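# Press the cover onto the fuse block

## Task

Push the cover down onto the fuse block so it clicks home and sits flush on every side, without removing or dislodging any of the fuses in the block.

## Robot and tools

Robot: two arms, left_arm and right_arm, each with six revolute joints and a two-finger gripper. Joint order in every row and in every per-arm list of a result: waist (joint1), shoulder (joint2), elbow (joint3), wrist pitch (joint4), wrist yaw (joint5), wrist roll (joint6), followed by the gripper. Stated joint ranges in rad: waist -2.618 to 3.054, shoulder 0.000 to 3.142, elbow 0.000 to 3.142, wrist pitch -1.571 to 1.571, wrist yaw -1.571 to 1.571, wrist roll -2.094 to 2.094. The true end of each range may differ by up to 0.059 rad. The fingers point along the gripper's +z axis and close along its y axis. end_effector_position is the point between the pads, roughly 1 cm behind the fingertips.

Frames: the scene frame has its origin at table height, midway between the nominal bases, with +x out over the table, +z up and left_arm on the +y side. Camera-image left and right do not correspond to the arm names. Each arm reports its hand pose (metres, quat_wxyz) in its own base frame. The left base is at (-0.017, +0.248, 0) and the right at (-0.048, -0.270, 0), both nearly unrotated. Reported hand poses can be off by a few centimetres, more at long reach. Cameras: cam_head_left, cam_head_right and cam_high are fixed; cam_left_wrist and cam_right_wrist ride on the hands. All images are 672x504.

Row format, shared by execute_actions and move: one flat list of 14 numbers covering both arms, even when only one arm moves. Numbers 1-6 are left_arm joint offsets, number 7 is the left grip, numbers 8-13 are right_arm joint offsets, and number 14 is the right grip. Every number lies in [-1, 1].

Joint entries are scaled offsets, not poses. They count from the Joint targets that stand when the action or call begins, not from the previous row. A value of 1.0 equals 2.224 rad for waist, shoulder and elbow, and 8.485 rad for the three wrist joints. Sending the same offset again moves the joint further. Send 0 for a joint to re-command its current target.

The grip entry is absolute: +1 is fully open, -1 is closed. To leave a gripper unchanged, resend its present command, because 0 means half open.

execute_actions(actions, cameras): actions is a list of actions. Each action is a list of up to 15 rows, one row per 1/30 s step; if fewer rows are given, the last row is held until 15 steps are filled. An empty list just reports state and images. An action is refused for both arms if it would push a joint more than 0.059 rad beyond its range.

move(target, speed, blend, opening_speed, blocking, cameras): target is one 14-number row, or a list of up to 15 rows. Every row's offsets count from the same starting Joint targets. Joints follow a coordinated path, so each hand travels on a curve. The move does not avoid obstacles or the other arm.
- speed: rad/s for the joint with the farthest to go; range 0.01-12.57, default 0.5; one value, or one per target.
- blend: rad of corner rounding per target; default 0.
- opening_speed: how fast the grip command ramps, per second on the -1 to +1 scale; 0.2 or more.
- blocking=false: returns after about 0.5 s while the move carries on.
The result adds a 'move:' line:
- done: at rest within 0.035 rad of target.
- off_target: at rest but further from target.
- moving, held or fault.
- limits=held: some steps were withheld.
Neither done nor off_target tells you whether the hand is touching something.

Other tools:
- wait(seconds 0-10): holds the last commands.
- stop(): brakes a running move.
- zoom_image(camera, region [x0,y0,x1,y1] in pixels, at most 504x504): enlarges part of that camera's latest image.
- read_manual(section): returns licence text only.
- finished_scene(scene): ends the current scene, taking its number. It cannot be undone.

Result lines:
- Joint positions (rad; each arm's block ends with the finger opening in m, 0.093 fully open).
- Joint velocities (rad/s; reads 'within noise' when at rest).
- Joint targets: the base for your next offsets.
- Joint torques (N m; wrap at ±28 for the first three joints; include gravity and friction).
- grip_measured: on the -1 to +1 scale. The pads meet near -0.94, and each mm of gap adds about 0.0208.
- Tool commands.
- 'joint sent to its limit'.
- 'joint command not followed': a clearance check changed or withheld that arm's targets on some steps.
- MOTOR HOT (75 °C) and OVER-TEMPERATURE FAULT (90 °C): a fault folds that arm away for the rest of the scene.

Gripping: to grip a rigid object firmly, command about 0.24 below the reading for its width. To release, command well above that reading. Keep resending the closing number to keep holding.

Cautions:
- Approach the cover slowly, and press down gradually with a target only slightly past the contact point. The further past contact the target lies, and the faster the move, the harder the push.
- Check seating on every side with zoom_image.
- Do not knock fuses out, drop or fling parts, or let anything leave the table.
- Keep the two grippers apart, and never close one gripper on the other's fingers.
- Avoid long stretched-out holds and pushes toward unreachable poses, which heat the motors.
- To end a push, command the targets back past the measured positions.
- Prefer smooth moves and as little motor effort as possible.

Each tool is called after "Request:" by a JSON object that holds its "fn" and its "kwargs".

## Session

Request:
{"fn": "execute_actions", "kwargs": {"actions": []}}

Scene clock: 0.00 s.
left_arm: end_effector_position=(+0.3841, -0.0145, +0.1005) grip_measured=+1.000 end_effector_quat_wxyz=(+0.588, +0.009, +0.808, -0.017) | right_arm: end_effector_position=(+0.3808, -0.0356, +0.0815) grip_measured=+1.000 end_effector_quat_wxyz=(+0.554, +0.087, +0.820, -0.118)
Joint positions: left_arm=[-0.037 1.505 0.336 0.857 0.003 -0.016 0.093] | right_arm=[0.057 1.569 0.365 0.813 0.346 0.036 0.093]
Joint velocities: within noise
Joint torques (N m): no reading
Motor temperatures (°C): left_arm=[29 29 32 30 28 28 30] | right_arm=[31 30 32 31 28 31 30]
Heat: left arm: 32 °C; right arm: 32 °C.
Joint targets: left_arm=[-0.037 1.497 0.346 0.867 0.003 -0.016] | right_arm=[0.057 1.564 0.371 0.813 0.346 0.037]
Tool commands: left_gripper/opening=+1.0 right_gripper/opening=+1.0

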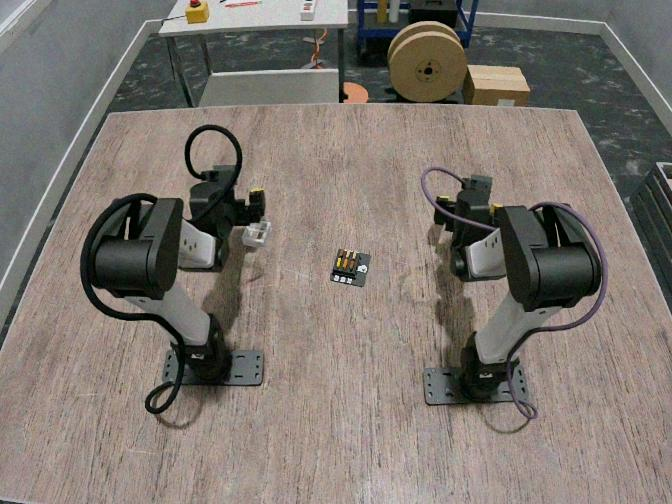

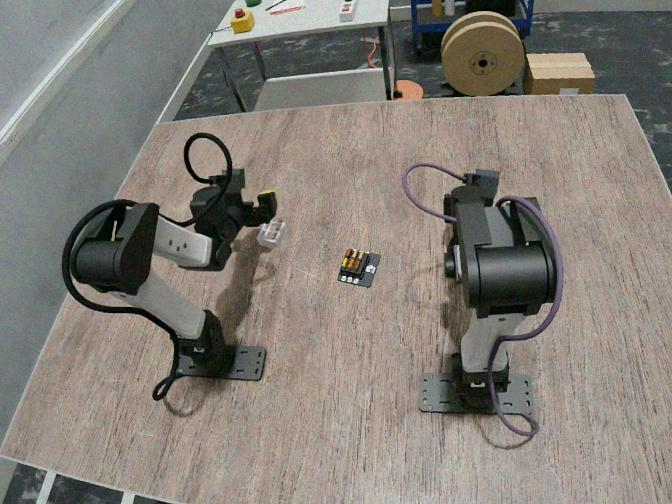

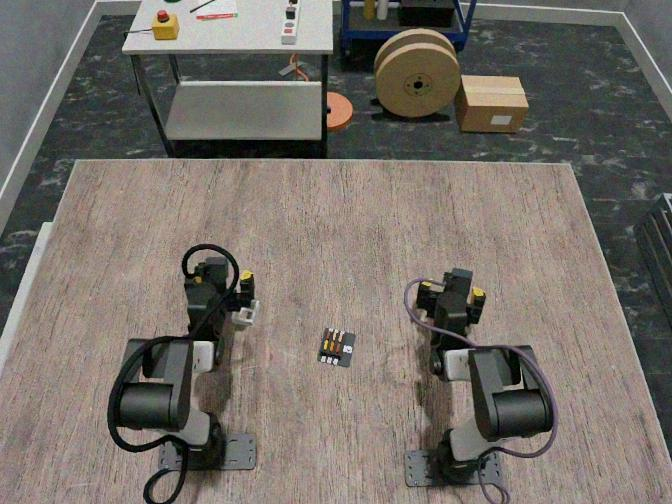

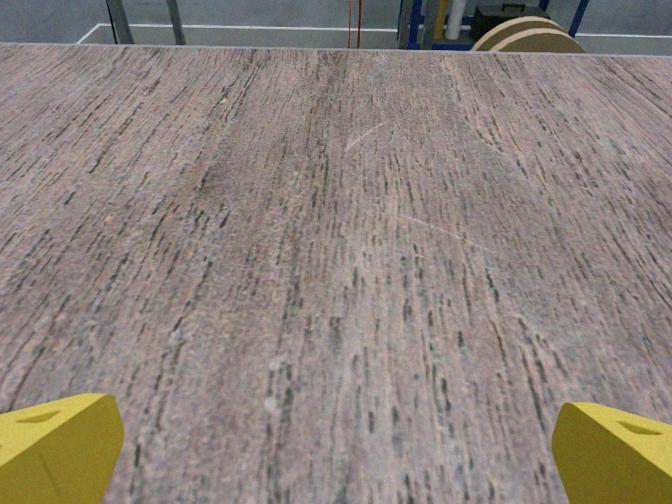

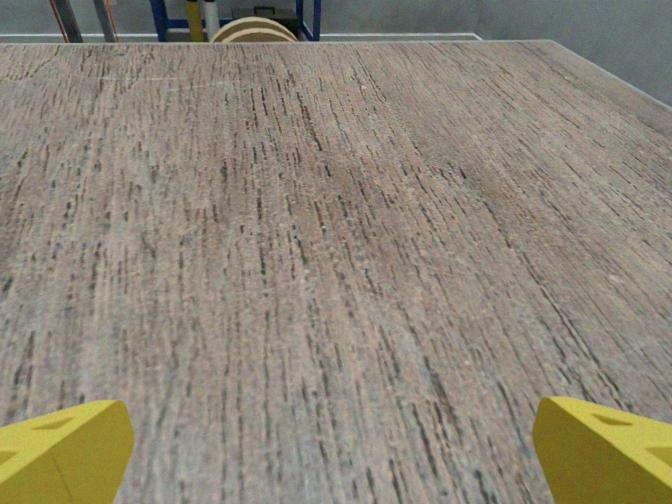

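Request:
{"fn": "zoom_image", "kwargs": {"camera": "cam_high", "region": [300, 310, 380, 380]}}

Request:
{"fn": "zoom_image", "kwargs": {"camera": "cam_head_right", "region": [240, 200, 400, 300]}}

Request:
{"fn": "zoom_image", "kwargs": {"camera": "cam_head_left", "region": [220, 200, 380, 300]}}

Request:
{"fn": "zoom_image", "kwargs": {"camera": "cam_high", "region": [210, 280, 290, 350]}}

Scaled by 6.300 from the camera's 672x504 image, which has a finer 960x720 frame.

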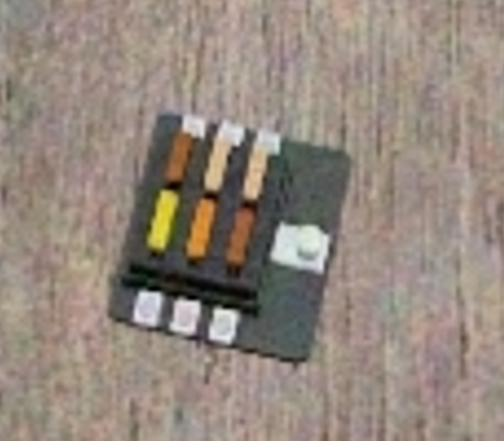

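Scaled by 3.150 from the camera's 672x504 image, which has a finer 960x720 frame.

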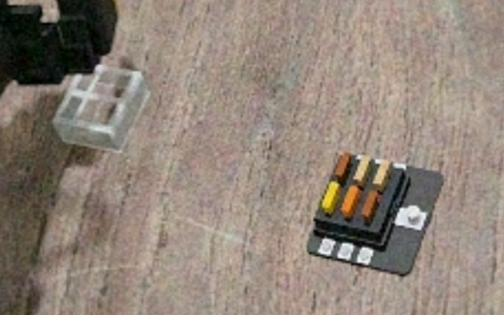

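Scaled by 3.150 from the camera's 672x504 image, which has a finer 960x720 frame.

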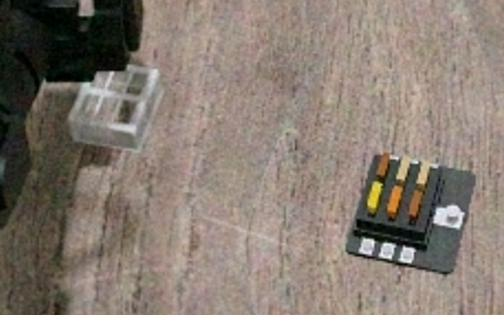

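Scaled by 6.300 from the camera's 672x504 image, which has a finer 960x720 frame.

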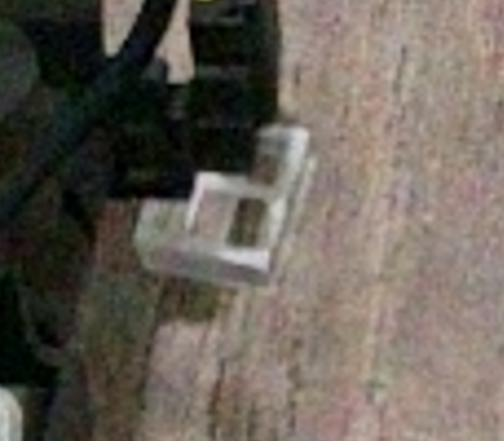

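Request:
{"fn": "move", "kwargs": {"target": [-0.0535, -0.1326, 0.3629, -0.2301, -0.0003, 0.0019, 1, 0.3336, -0.0762, 0.4135, -0.2172, -0.0408, -0.0044, 1], "speed": 1.2}}

Scene clock: 86.63 s.
left_arm: end_effector_position=(+0.2694, -0.0413, +0.1743) grip_measured=+1.000 end_effector_quat_wxyz=(+0.197, +0.068, +0.978, -0.017) | right_arm: end_effector_position=(+0.2290, +0.2309, +0.1771) grip_measured=+1.000 end_effector_quat_wxyz=(+0.189, -0.376, +0.904, +0.075)
Joint positions: left_arm=[-0.15 1.218 1.123 -1.077 0.003 -0.011 0.093] | right_arm=[0.795 1.41 1.27 -1.021 0.011 0.005 0.093]
Joint velocities: within noise
Joint torques (N m): left_arm=[-0.35 -4.14 10.5 1.21 -0.07 -0.02] | right_arm=[0.73 -5.82 9.42 1.09 -0.11 -0.15]
Motor temperatures (°C): left_arm=[29 31 36 36 28 27 30] | right_arm=[31 33 36 41 28 31 30]
Heat: left arm: 36 °C; right arm: 41 °C.
Joint targets: left_arm=[-0.156 1.202 1.153 -1.085 0.000 0.000] | right_arm=[0.799 1.395 1.290 -1.030 0.000 -0.001]
move: done
camera_calibration:
cam_left_wrist: T_world_to_cam=[[-0.140599, -0.990034, -0.00802125, 0.000794338], [-0.989374, 0.140193, 0.0385364, 0.306243], [-0.0370278, 0.0133542, -0.999225, 0.264375], [0, 0, 0, 1]] pos_world=[0.31289, -0.0456773, 0.252375]
cam_right_wrist: T_world_to_cam=[[0.695802, -0.718204, 0.00657105, 0.00335549], [-0.718225, -0.69581, 0.00134055, 0.365541], [0.00360941, -0.00565225, -0.999978, 0.258379], [0, 0, 0, 1]] pos_world=[0.259273, 0.258217, 0.257861]

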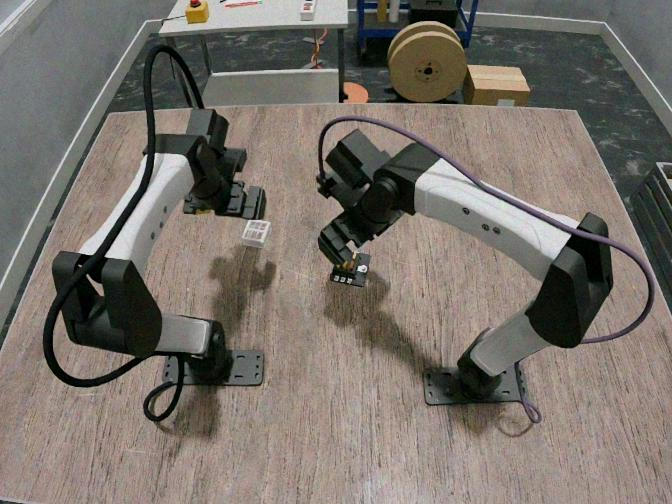

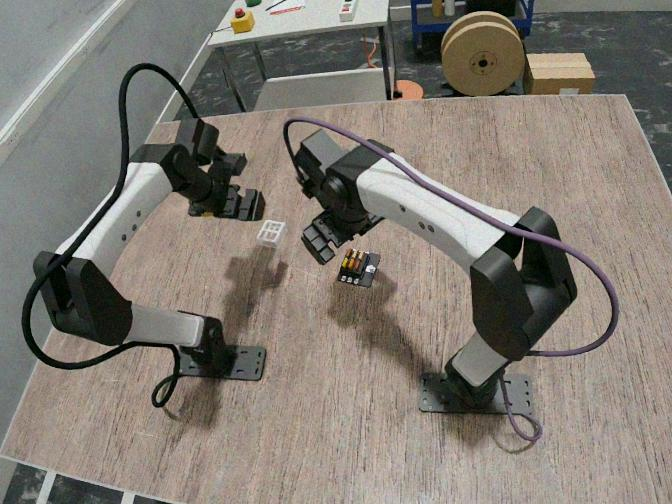

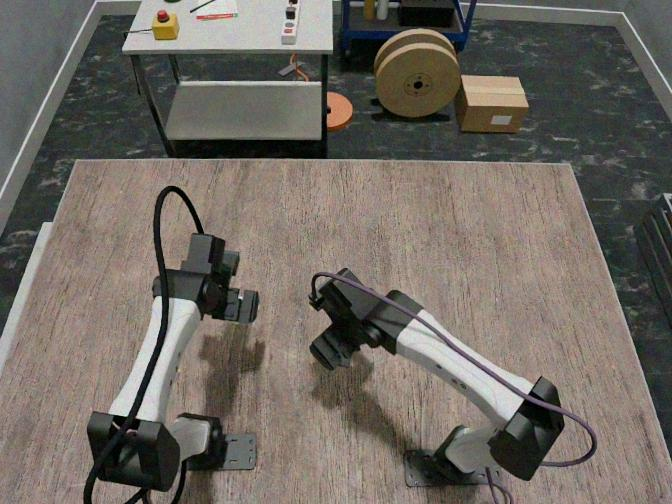

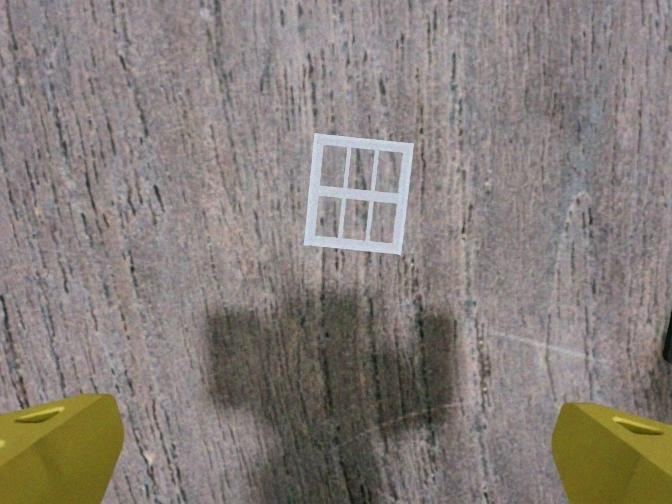

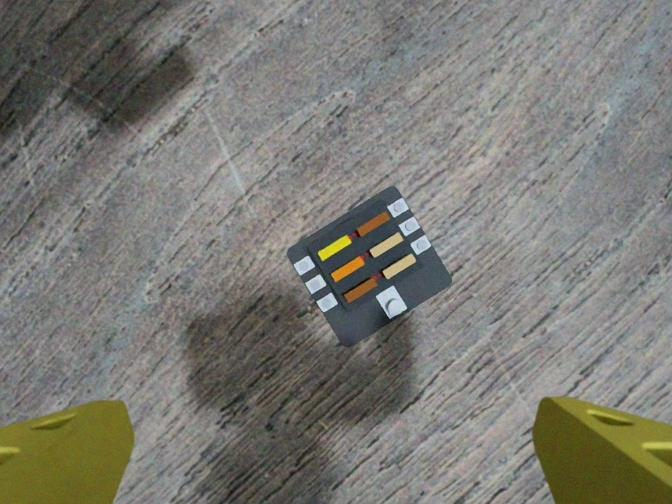

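Request:
{"fn": "zoom_image", "kwargs": {"camera": "cam_left_wrist", "region": [280, 110, 440, 270]}}

Request:
{"fn": "zoom_image", "kwargs": {"camera": "cam_right_wrist", "region": [270, 170, 470, 360]}}

Request:
{"fn": "zoom_image", "kwargs": {"camera": "cam_head_right", "region": [240, 200, 320, 270]}}

Request:
{"fn": "zoom_image", "kwargs": {"camera": "cam_head_left", "region": [220, 200, 300, 270]}}

Scaled by 3.150 from the camera's 672x504 image, which has a finer 960x720 frame.

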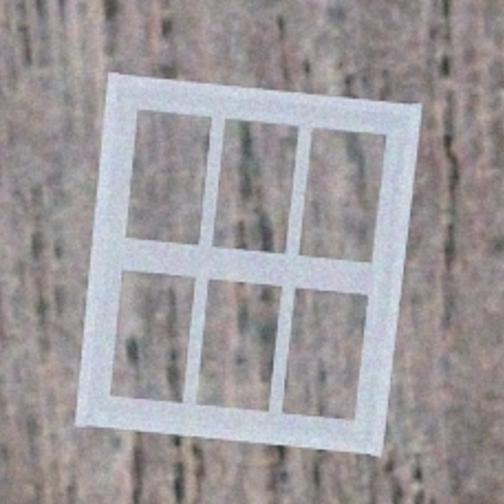

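Scaled by 2.520 from the camera's 672x504 image, which has a finer 960x720 frame.

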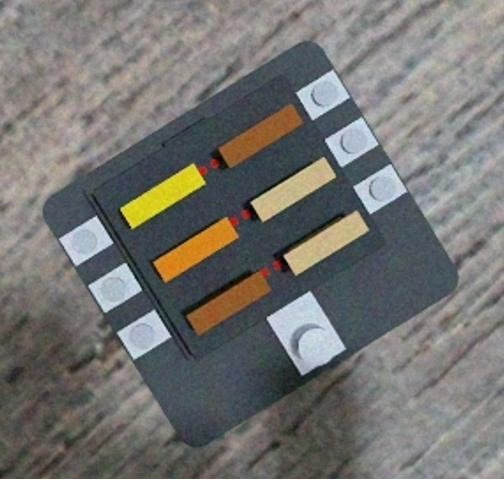

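Scaled by 6.300 from the camera's 672x504 image, which has a finer 960x720 frame.

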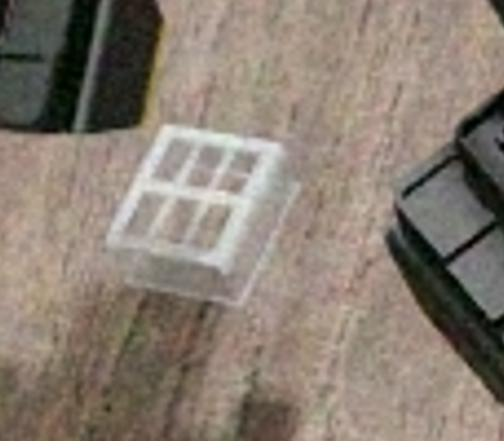

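Scaled by 6.300 from the camera's 672x504 image, which has a finer 960x720 frame.

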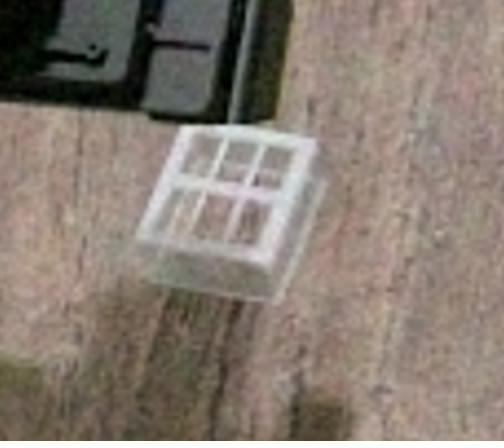

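Request:
{"fn": "move", "kwargs": {"target": [-0.0099, 0.0418, -0.1565, 0.0552, 0, 0, 1, -0.0346, -0.3943, -0.4195, 0.0719, 0, 0, 1], "speed": 1.2}}

Request:
{"fn": "zoom_image", "kwargs": {"camera": "cam_left_wrist", "region": [240, 150, 440, 350]}}

Request:
{"fn": "zoom_image", "kwargs": {"camera": "cam_right_wrist", "region": [220, 150, 420, 350]}}

Scene clock: 160.03 s.
left_arm: end_effector_position=(+0.2923, -0.0512, +0.0898) grip_measured=+1.000 end_effector_quat_wxyz=(+0.222, +0.079, +0.972, -0.022) | right_arm: end_effector_position=(+0.1828, +0.1611, +0.1298) grip_measured=+1.000 end_effector_quat_wxyz=(+0.439, -0.311, +0.827, +0.164)
Joint positions: left_arm=[-0.172 1.287 0.812 -0.646 0.003 -0.011 0.093] | right_arm=[0.729 0.525 0.364 -0.435 0.009 0.005 0.093]
Joint velocities: within noise
Joint torques (N m): left_arm=[-0.36 -2.78 6.82 1.71 -0.07 -0.02] | right_arm=[-0.36 -0.53 7.47 2.1 -0.09 -0.08]
Motor temperatures (°C): left_arm=[29 31 40 33 28 27 30] | right_arm=[31 35 41 36 28 31 30]
Heat: left arm: 40 °C; right arm: 41 °C.
Joint targets: left_arm=[-0.178 1.295 0.805 -0.617 0.000 0.000] | right_arm=[0.722 0.518 0.358 -0.420 0.000 0.000]
move: done
camera_calibration:
cam_left_wrist: T_world_to_cam=[[-0.162104, -0.986743, -0.00772536, -0.0000983467], [-0.986685, 0.162189, -0.0121446, 0.338436], [0.0132365, 0.00565381, -0.999896, 0.165845], [0, 0, 0, 1]] pos_world=[0.331719, -0.0559254, 0.169937]
cam_right_wrist: T_world_to_cam=[[0.648097, -0.761511, -0.0084457, 0.00338506], [-0.64658, -0.544356, -0.534426, 0.315903], [0.402374, 0.351821, -0.845173, 0.0603802], [0, 0, 0, 1]] pos_world=[0.177767, 0.153298, 0.219887]

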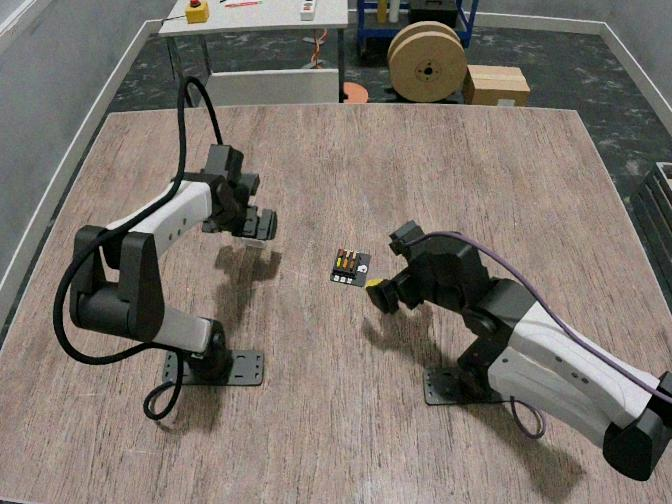

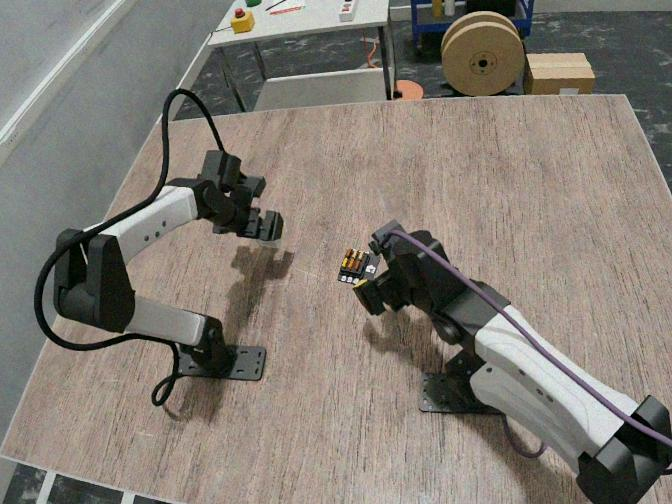

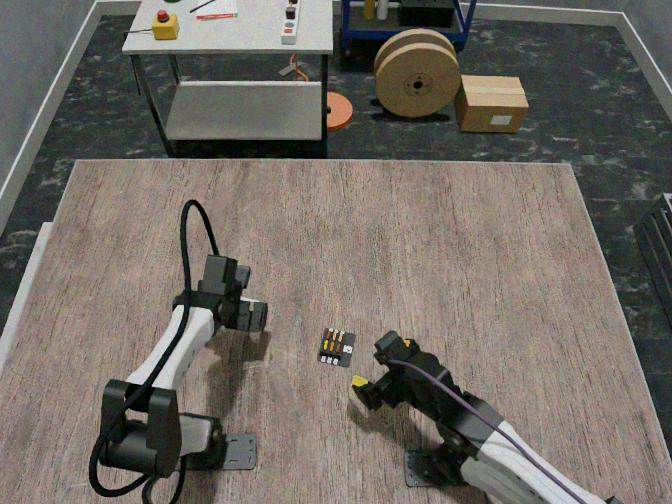

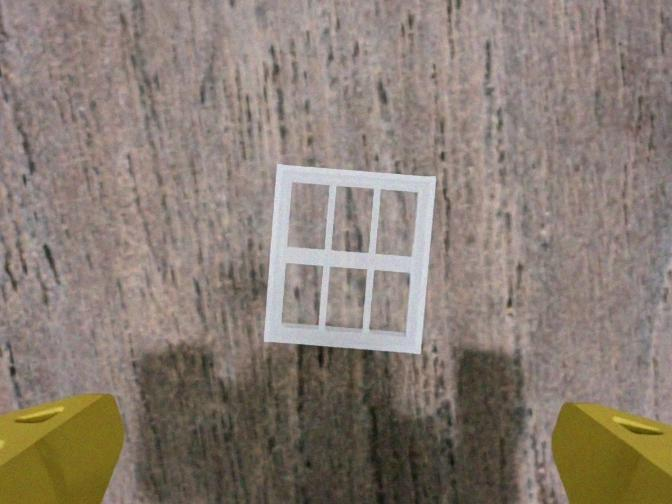

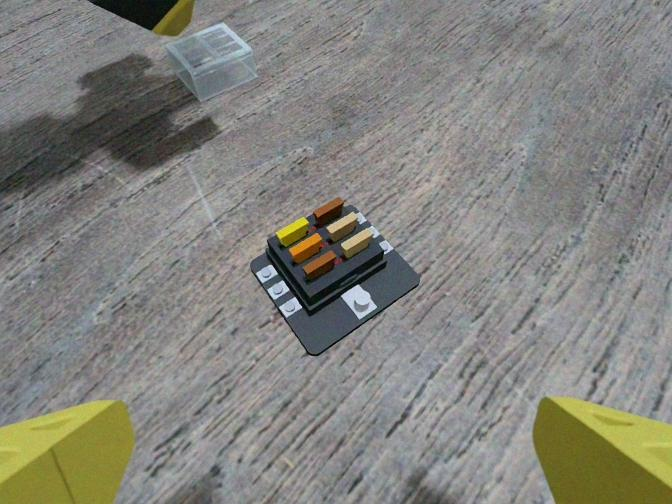

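Scaled by 2.520 from the camera's 672x504 image, which has a finer 960x720 frame.

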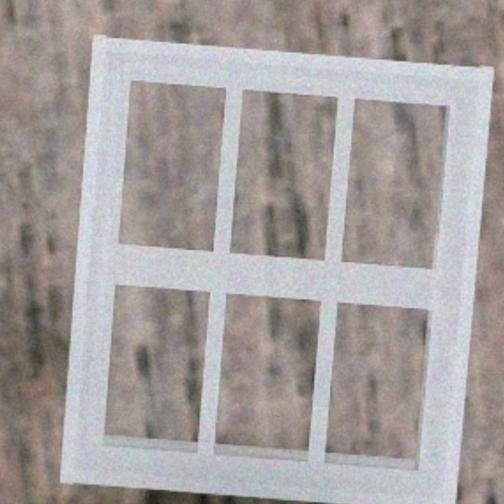

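Scaled by 2.520 from the camera's 672x504 image, which has a finer 960x720 frame.

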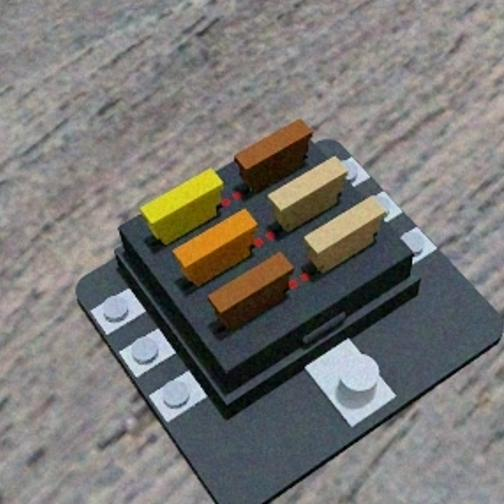

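Request:
{"fn": "zoom_image", "kwargs": {"camera": "cam_right_wrist", "region": [150, 10, 270, 110]}}

Request:
{"fn": "zoom_image", "kwargs": {"camera": "cam_right_wrist", "region": [240, 185, 350, 300]}}

Request:
{"fn": "zoom_image", "kwargs": {"camera": "cam_right_wrist", "region": [310, 240, 430, 360]}}

Scaled by 4.200 from the camera's 672x504 image, which has a finer 960x720 frame.

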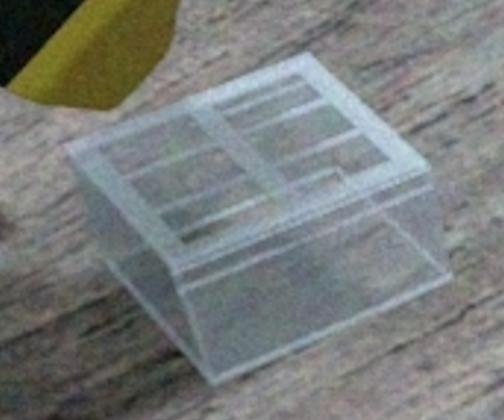

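Scaled by 4.383 from the camera's 672x504 image, which has a finer 960x720 frame.

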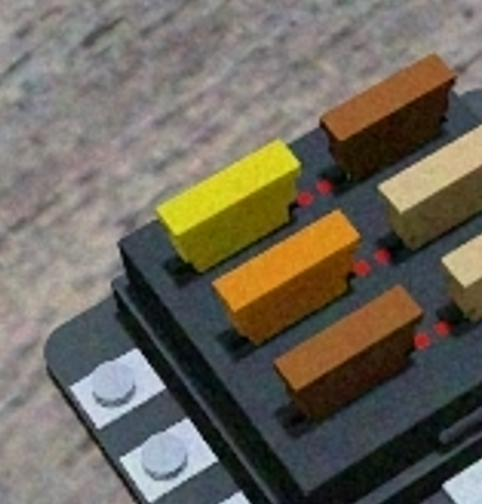

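Scaled by 4.200 from the camera's 672x504 image, which has a finer 960x720 frame.

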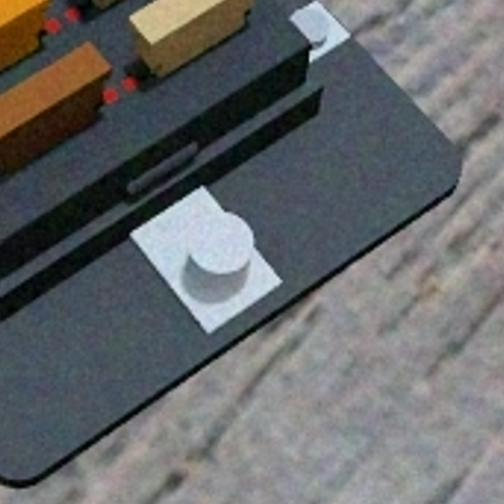

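Request:
{"fn": "move", "kwargs": {"target": [-0.3275, 0.0412, 0.0367, 0, 0, 0, 1, -0.2248, 0, 0, 0, 0, 0, 1], "speed": 1.2}}

Request:
{"fn": "zoom_image", "kwargs": {"camera": "cam_left_wrist", "region": [230, 130, 450, 350]}}

Scene clock: 209.33 s.
left_arm: end_effector_position=(+0.1902, -0.2421, +0.0801) grip_measured=+1.000 end_effector_quat_wxyz=(+0.182, +0.423, +0.883, -0.091) | right_arm: end_effector_position=(+0.2377, +0.0541, +0.1301) grip_measured=+1.000 end_effector_quat_wxyz=(+0.466, -0.097, +0.878, +0.052)
Joint positions: left_arm=[-0.904 1.376 0.854 -0.638 0.002 -0.01 0.093] | right_arm=[0.228 0.525 0.364 -0.433 0.006 0.004 0.093]
Joint velocities: within noise
Joint torques (N m): left_arm=[-0.08 -3.15 10.62 1.53 -0.06 -0.03] | right_arm=[-0.43 -0.53 7.64 2.1 -0.08 -0.08]
Motor temperatures (°C): left_arm=[29 30 40 34 28 27 29] | right_arm=[31 31 40 41 28 31 30]
Heat: left arm: 40 °C; right arm: 41 °C.
Joint targets: left_arm=[-0.906 1.387 0.887 -0.617 0.000 0.000] | right_arm=[0.222 0.518 0.358 -0.420 0.000 -0.001]
move: done
camera_calibration:
cam_left_wrist: T_world_to_cam=[[-0.780509, -0.625076, -0.00930397, 0.000301792], [-0.62507, 0.780099, 0.0270875, 0.34632], [-0.00967373, 0.0269577, -0.99959, 0.168038], [0, 0, 0, 1]] pos_world=[0.218335, -0.274505, 0.158591]
cam_right_wrist: T_world_to_cam=[[0.206219, -0.978458, -0.00967113, 0.00325348], [-0.82735, -0.169077, -0.535634, 0.316222], [0.52246, 0.118459, -0.844395, 0.0601305], [0, 0, 0, 1]] pos_world=[0.22954, 0.0495263, 0.220185]

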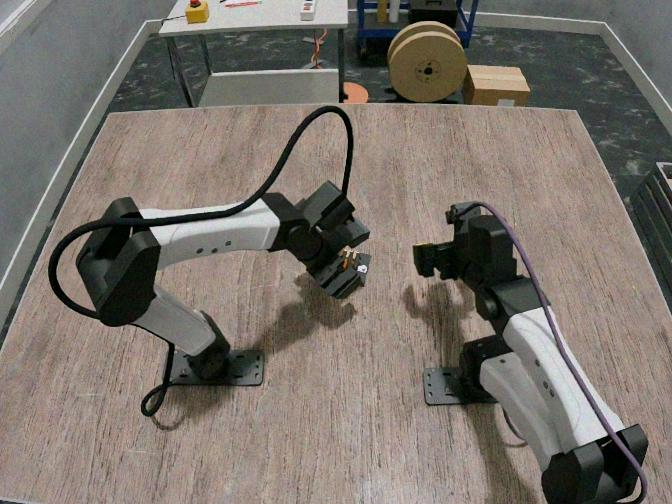

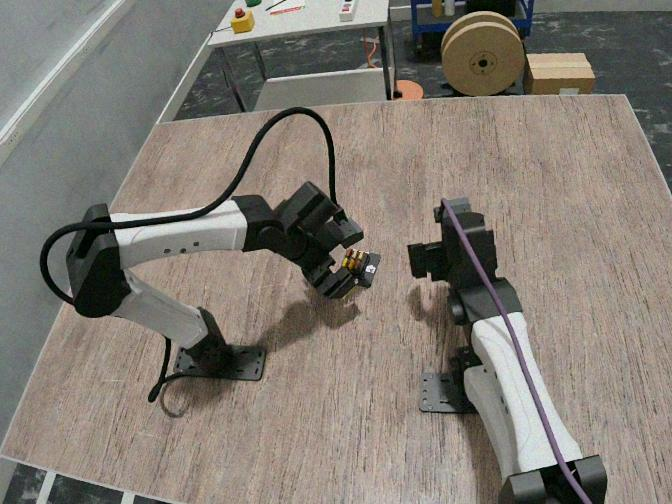

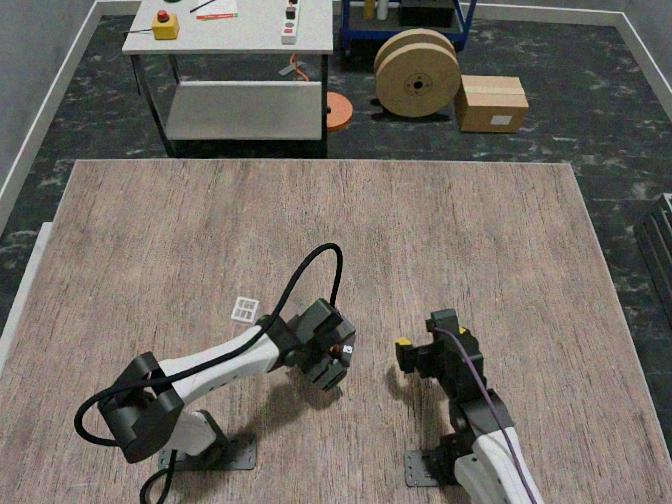

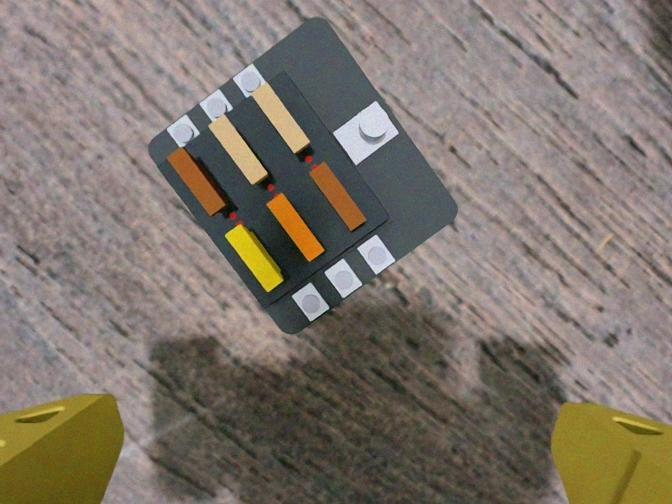

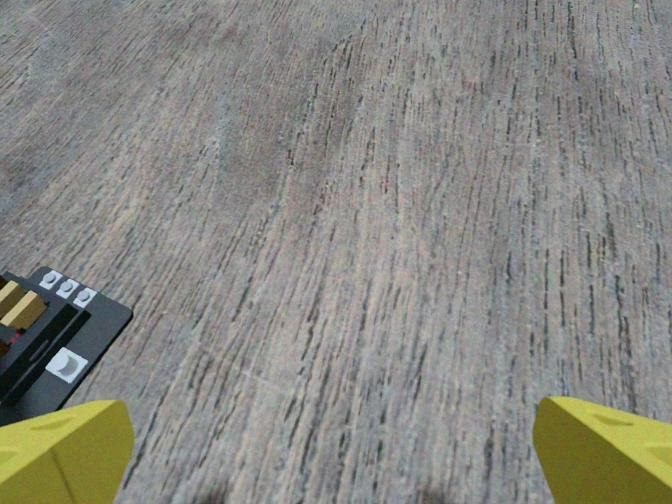

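Scaled by 2.291 from the camera's 672x504 image, which has a finer 960x720 frame.

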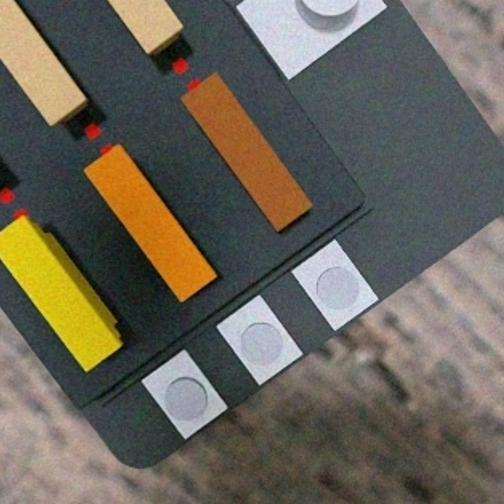

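Request:
{"fn": "zoom_image", "kwargs": {"camera": "cam_left_wrist", "region": [140, 10, 470, 340]}}

Request:
{"fn": "zoom_image", "kwargs": {"camera": "cam_left_wrist", "region": [140, 60, 300, 220]}}

Request:
{"fn": "zoom_image", "kwargs": {"camera": "cam_left_wrist", "region": [240, 50, 420, 230]}}

Scaled by 1.527 from the camera's 672x504 image, which has a finer 960x720 frame.

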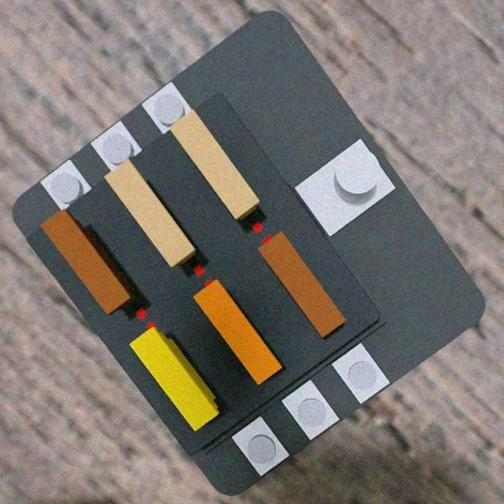

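Scaled by 3.150 from the camera's 672x504 image, which has a finer 960x720 frame.

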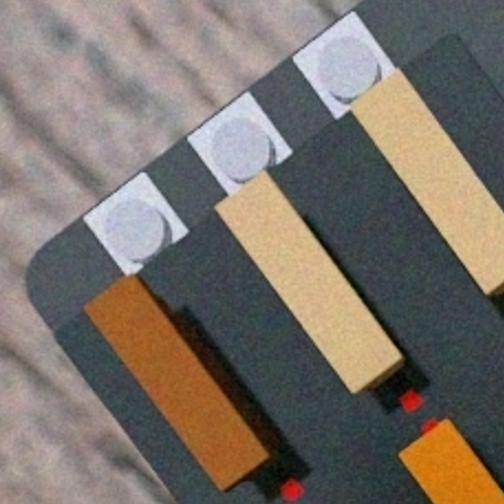

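Scaled by 2.800 from the camera's 672x504 image, which has a finer 960x720 frame.

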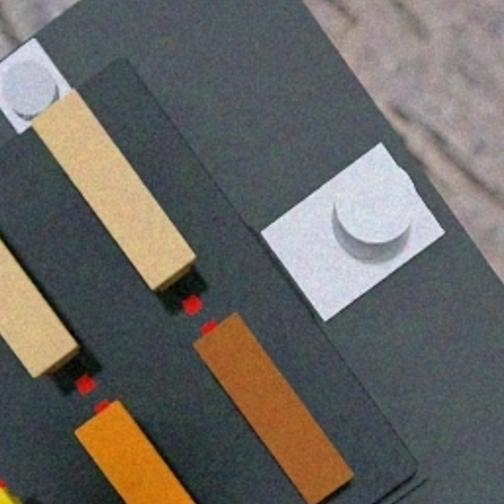

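Request:
{"fn": "move", "kwargs": {"target": [0.0283, 0.0005, 0.1781, -0.0440, 0, 0, 1, 0, 0, 0, 0, 0, 0, 1], "speed": 1.0, "cameras": ["cam_left_wrist", "cam_high"]}}

Request:
{"fn": "zoom_image", "kwargs": {"camera": "cam_left_wrist", "region": [250, 150, 450, 350]}}

Request:
{"fn": "zoom_image", "kwargs": {"camera": "cam_high", "region": [220, 280, 280, 340]}}

Scene clock: 275.57 s.
left_arm: end_effector_position=(+0.2179, -0.2471, +0.1852) grip_measured=+1.000 end_effector_quat_wxyz=(+0.209, +0.396, +0.889, -0.096) | right_arm: end_effector_position=(+0.2377, +0.0541, +0.1301) grip_measured=+1.000 end_effector_quat_wxyz=(+0.466, -0.097, +0.878, +0.052)
Joint positions: left_arm=[-0.847 1.382 1.258 -0.983 0.002 -0.01 0.093] | right_arm=[0.228 0.525 0.364 -0.433 0.006 0.004 0.093]
Joint velocities: within noise
Joint torques (N m): left_arm=[0.44 -3.78 10.17 1.36 -0.08 -0.02] | right_arm=[-0.18 -0.7 7.69 2.1 -0.08 -0.1]
Motor temperatures (°C): left_arm=[29 30 43 34 28 27 29] | right_arm=[31 30 40 44 28 31 30]
Heat: left arm: 43 °C; right arm: 44 °C.
Joint targets: left_arm=[-0.843 1.387 1.283 -0.990 0.000 0.000] | right_arm=[0.222 0.518 0.358 -0.420 0.000 -0.001]
move: done
camera_calibration:
cam_left_wrist: T_world_to_cam=[[-0.7437, -0.668456, -0.00883, 0.000874139], [-0.668078, 0.743627, -0.0262996, 0.374864], [0.0241464, -0.0136599, -0.999615, 0.25619], [0, 0, 0, 1]] pos_world=[0.244902, -0.274675, 0.265957]
Images, in order (width x height): cam_high 672x504, cam_left_wrist 672x504.

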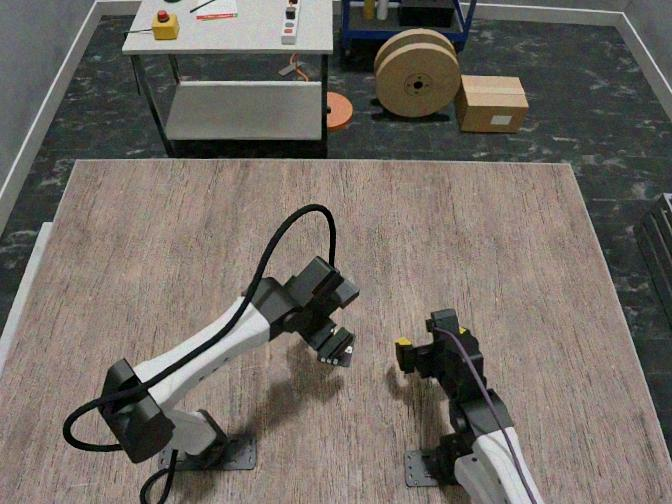

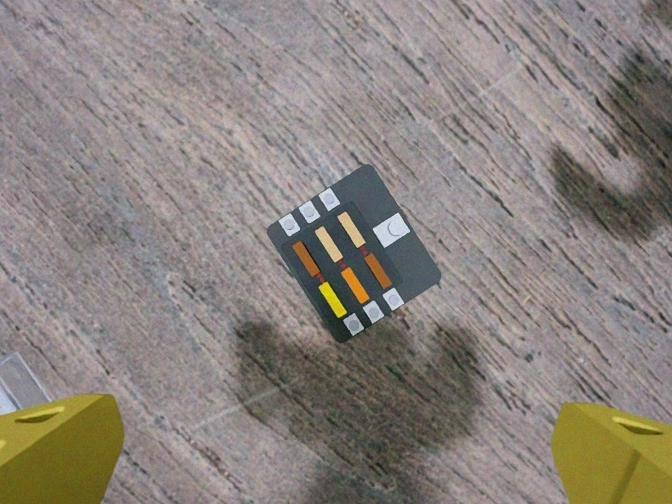

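Scaled by 2.520 from the camera's 672x504 image, which has a finer 960x720 frame.

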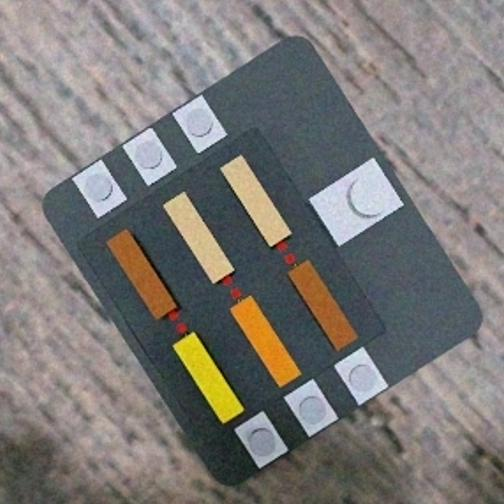

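Scaled by 8.400 from the camera's 672x504 image, which has a finer 960x720 frame.

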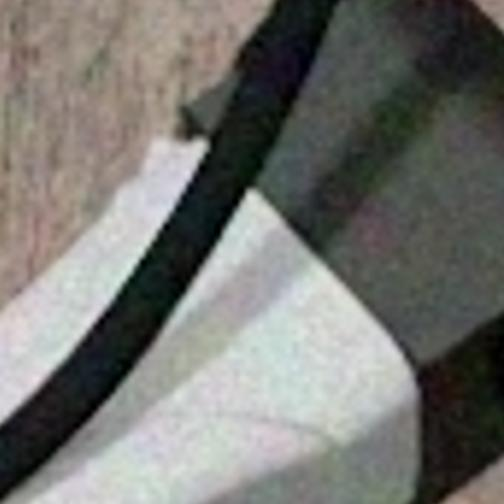

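Request:
{"fn": "move", "kwargs": {"target": [0.2995, 0.1969, 0.0751, -0.0206, 0, 0.0072, 1, 0, 0, 0, 0, 0, 0, 1], "speed": 1.0, "cameras": ["cam_left_wrist", "cam_head_right", "cam_high"]}}

Scene clock: 349.53 s.
left_arm: end_effector_position=(+0.3335, -0.0584, +0.0873) grip_measured=+1.000 end_effector_quat_wxyz=(+0.010, +0.111, +0.994, -0.002) | right_arm: end_effector_position=(+0.2377, +0.0541, +0.1301) grip_measured=+1.000 end_effector_quat_wxyz=(+0.466, -0.097, +0.878, +0.052)
Joint positions: left_arm=[-0.172 1.818 1.42 -1.153 0.004 0.05 0.093] | right_arm=[0.228 0.525 0.364 -0.433 0.006 0.004 0.093]
Joint velocities: within noise
Joint torques (N m): left_arm=[-0.34 -6.27 9.76 0.32 -0.07 -0.04] | right_arm=[-0.03 -0.29 7.68 2.13 -0.07 -0.02]
Motor temperatures (°C): left_arm=[29 31 44 33 28 27 29] | right_arm=[31 29 41 45 28 31 30]
Heat: left arm: 44 °C; right arm: 45 °C.
Joint targets: left_arm=[-0.177 1.825 1.450 -1.165 0.000 0.061] | right_arm=[0.222 0.518 0.358 -0.420 0.000 -0.001]
move: done
camera_calibration:
cam_left_wrist: T_world_to_cam=[[-0.225146, -0.97426, -0.0112905, 0.0215953], [-0.891627, 0.201351, 0.405535, 0.314353], [-0.392823, 0.101372, -0.91401, 0.29641], [0, 0, 0, 1]] pos_world=[0.401584, -0.0723032, 0.143684]
Images, in order (width x height): cam_head_right 672x504, cam_high 672x504, cam_left_wrist 672x504.

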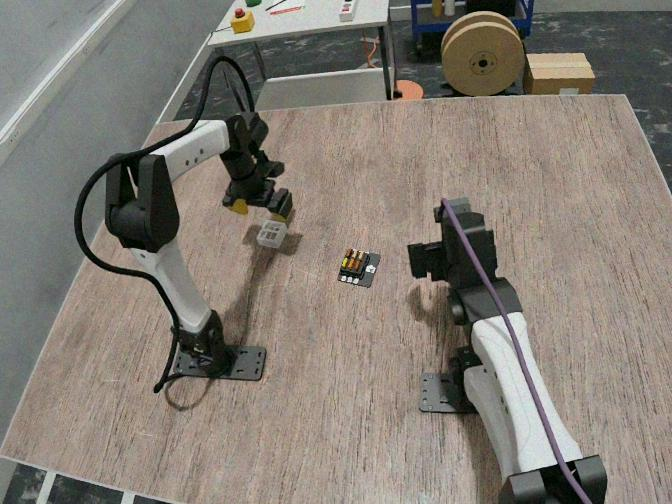

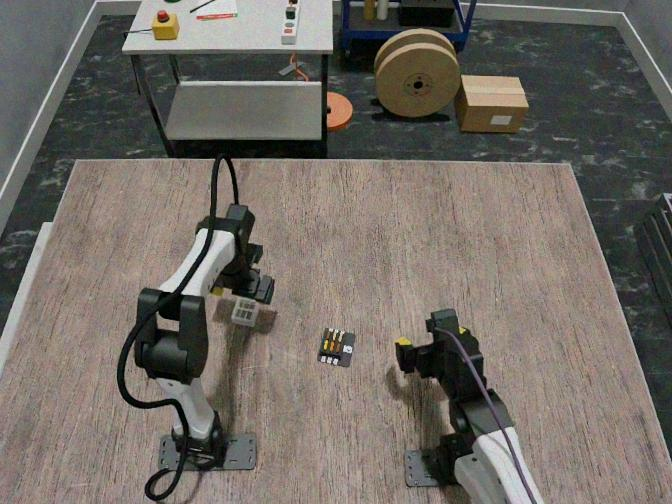

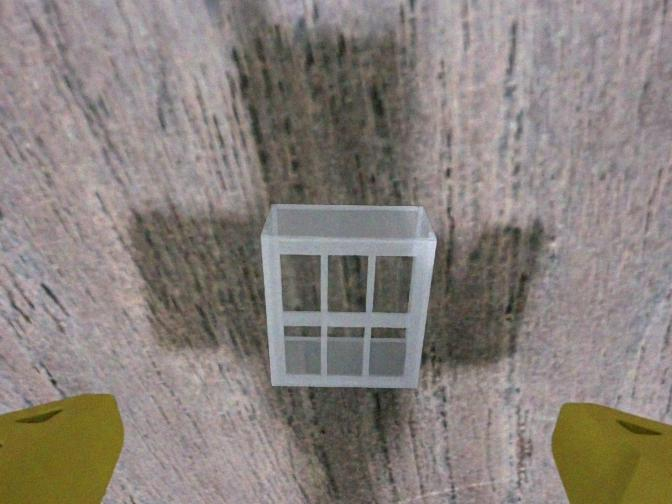

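Request:
{"fn": "zoom_image", "kwargs": {"camera": "cam_left_wrist", "region": [250, 195, 450, 395]}}

Scaled by 2.520 from the camera's 672x504 image, which has a finer 960x720 frame.

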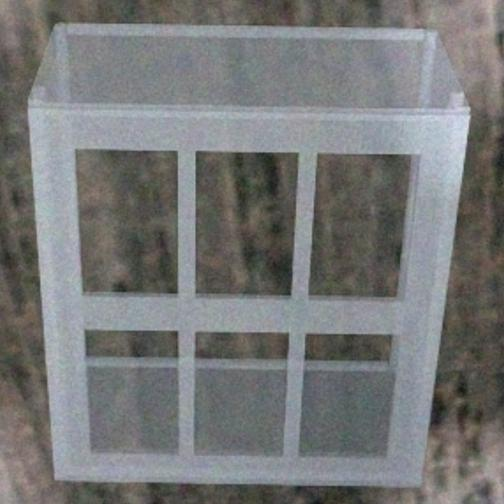

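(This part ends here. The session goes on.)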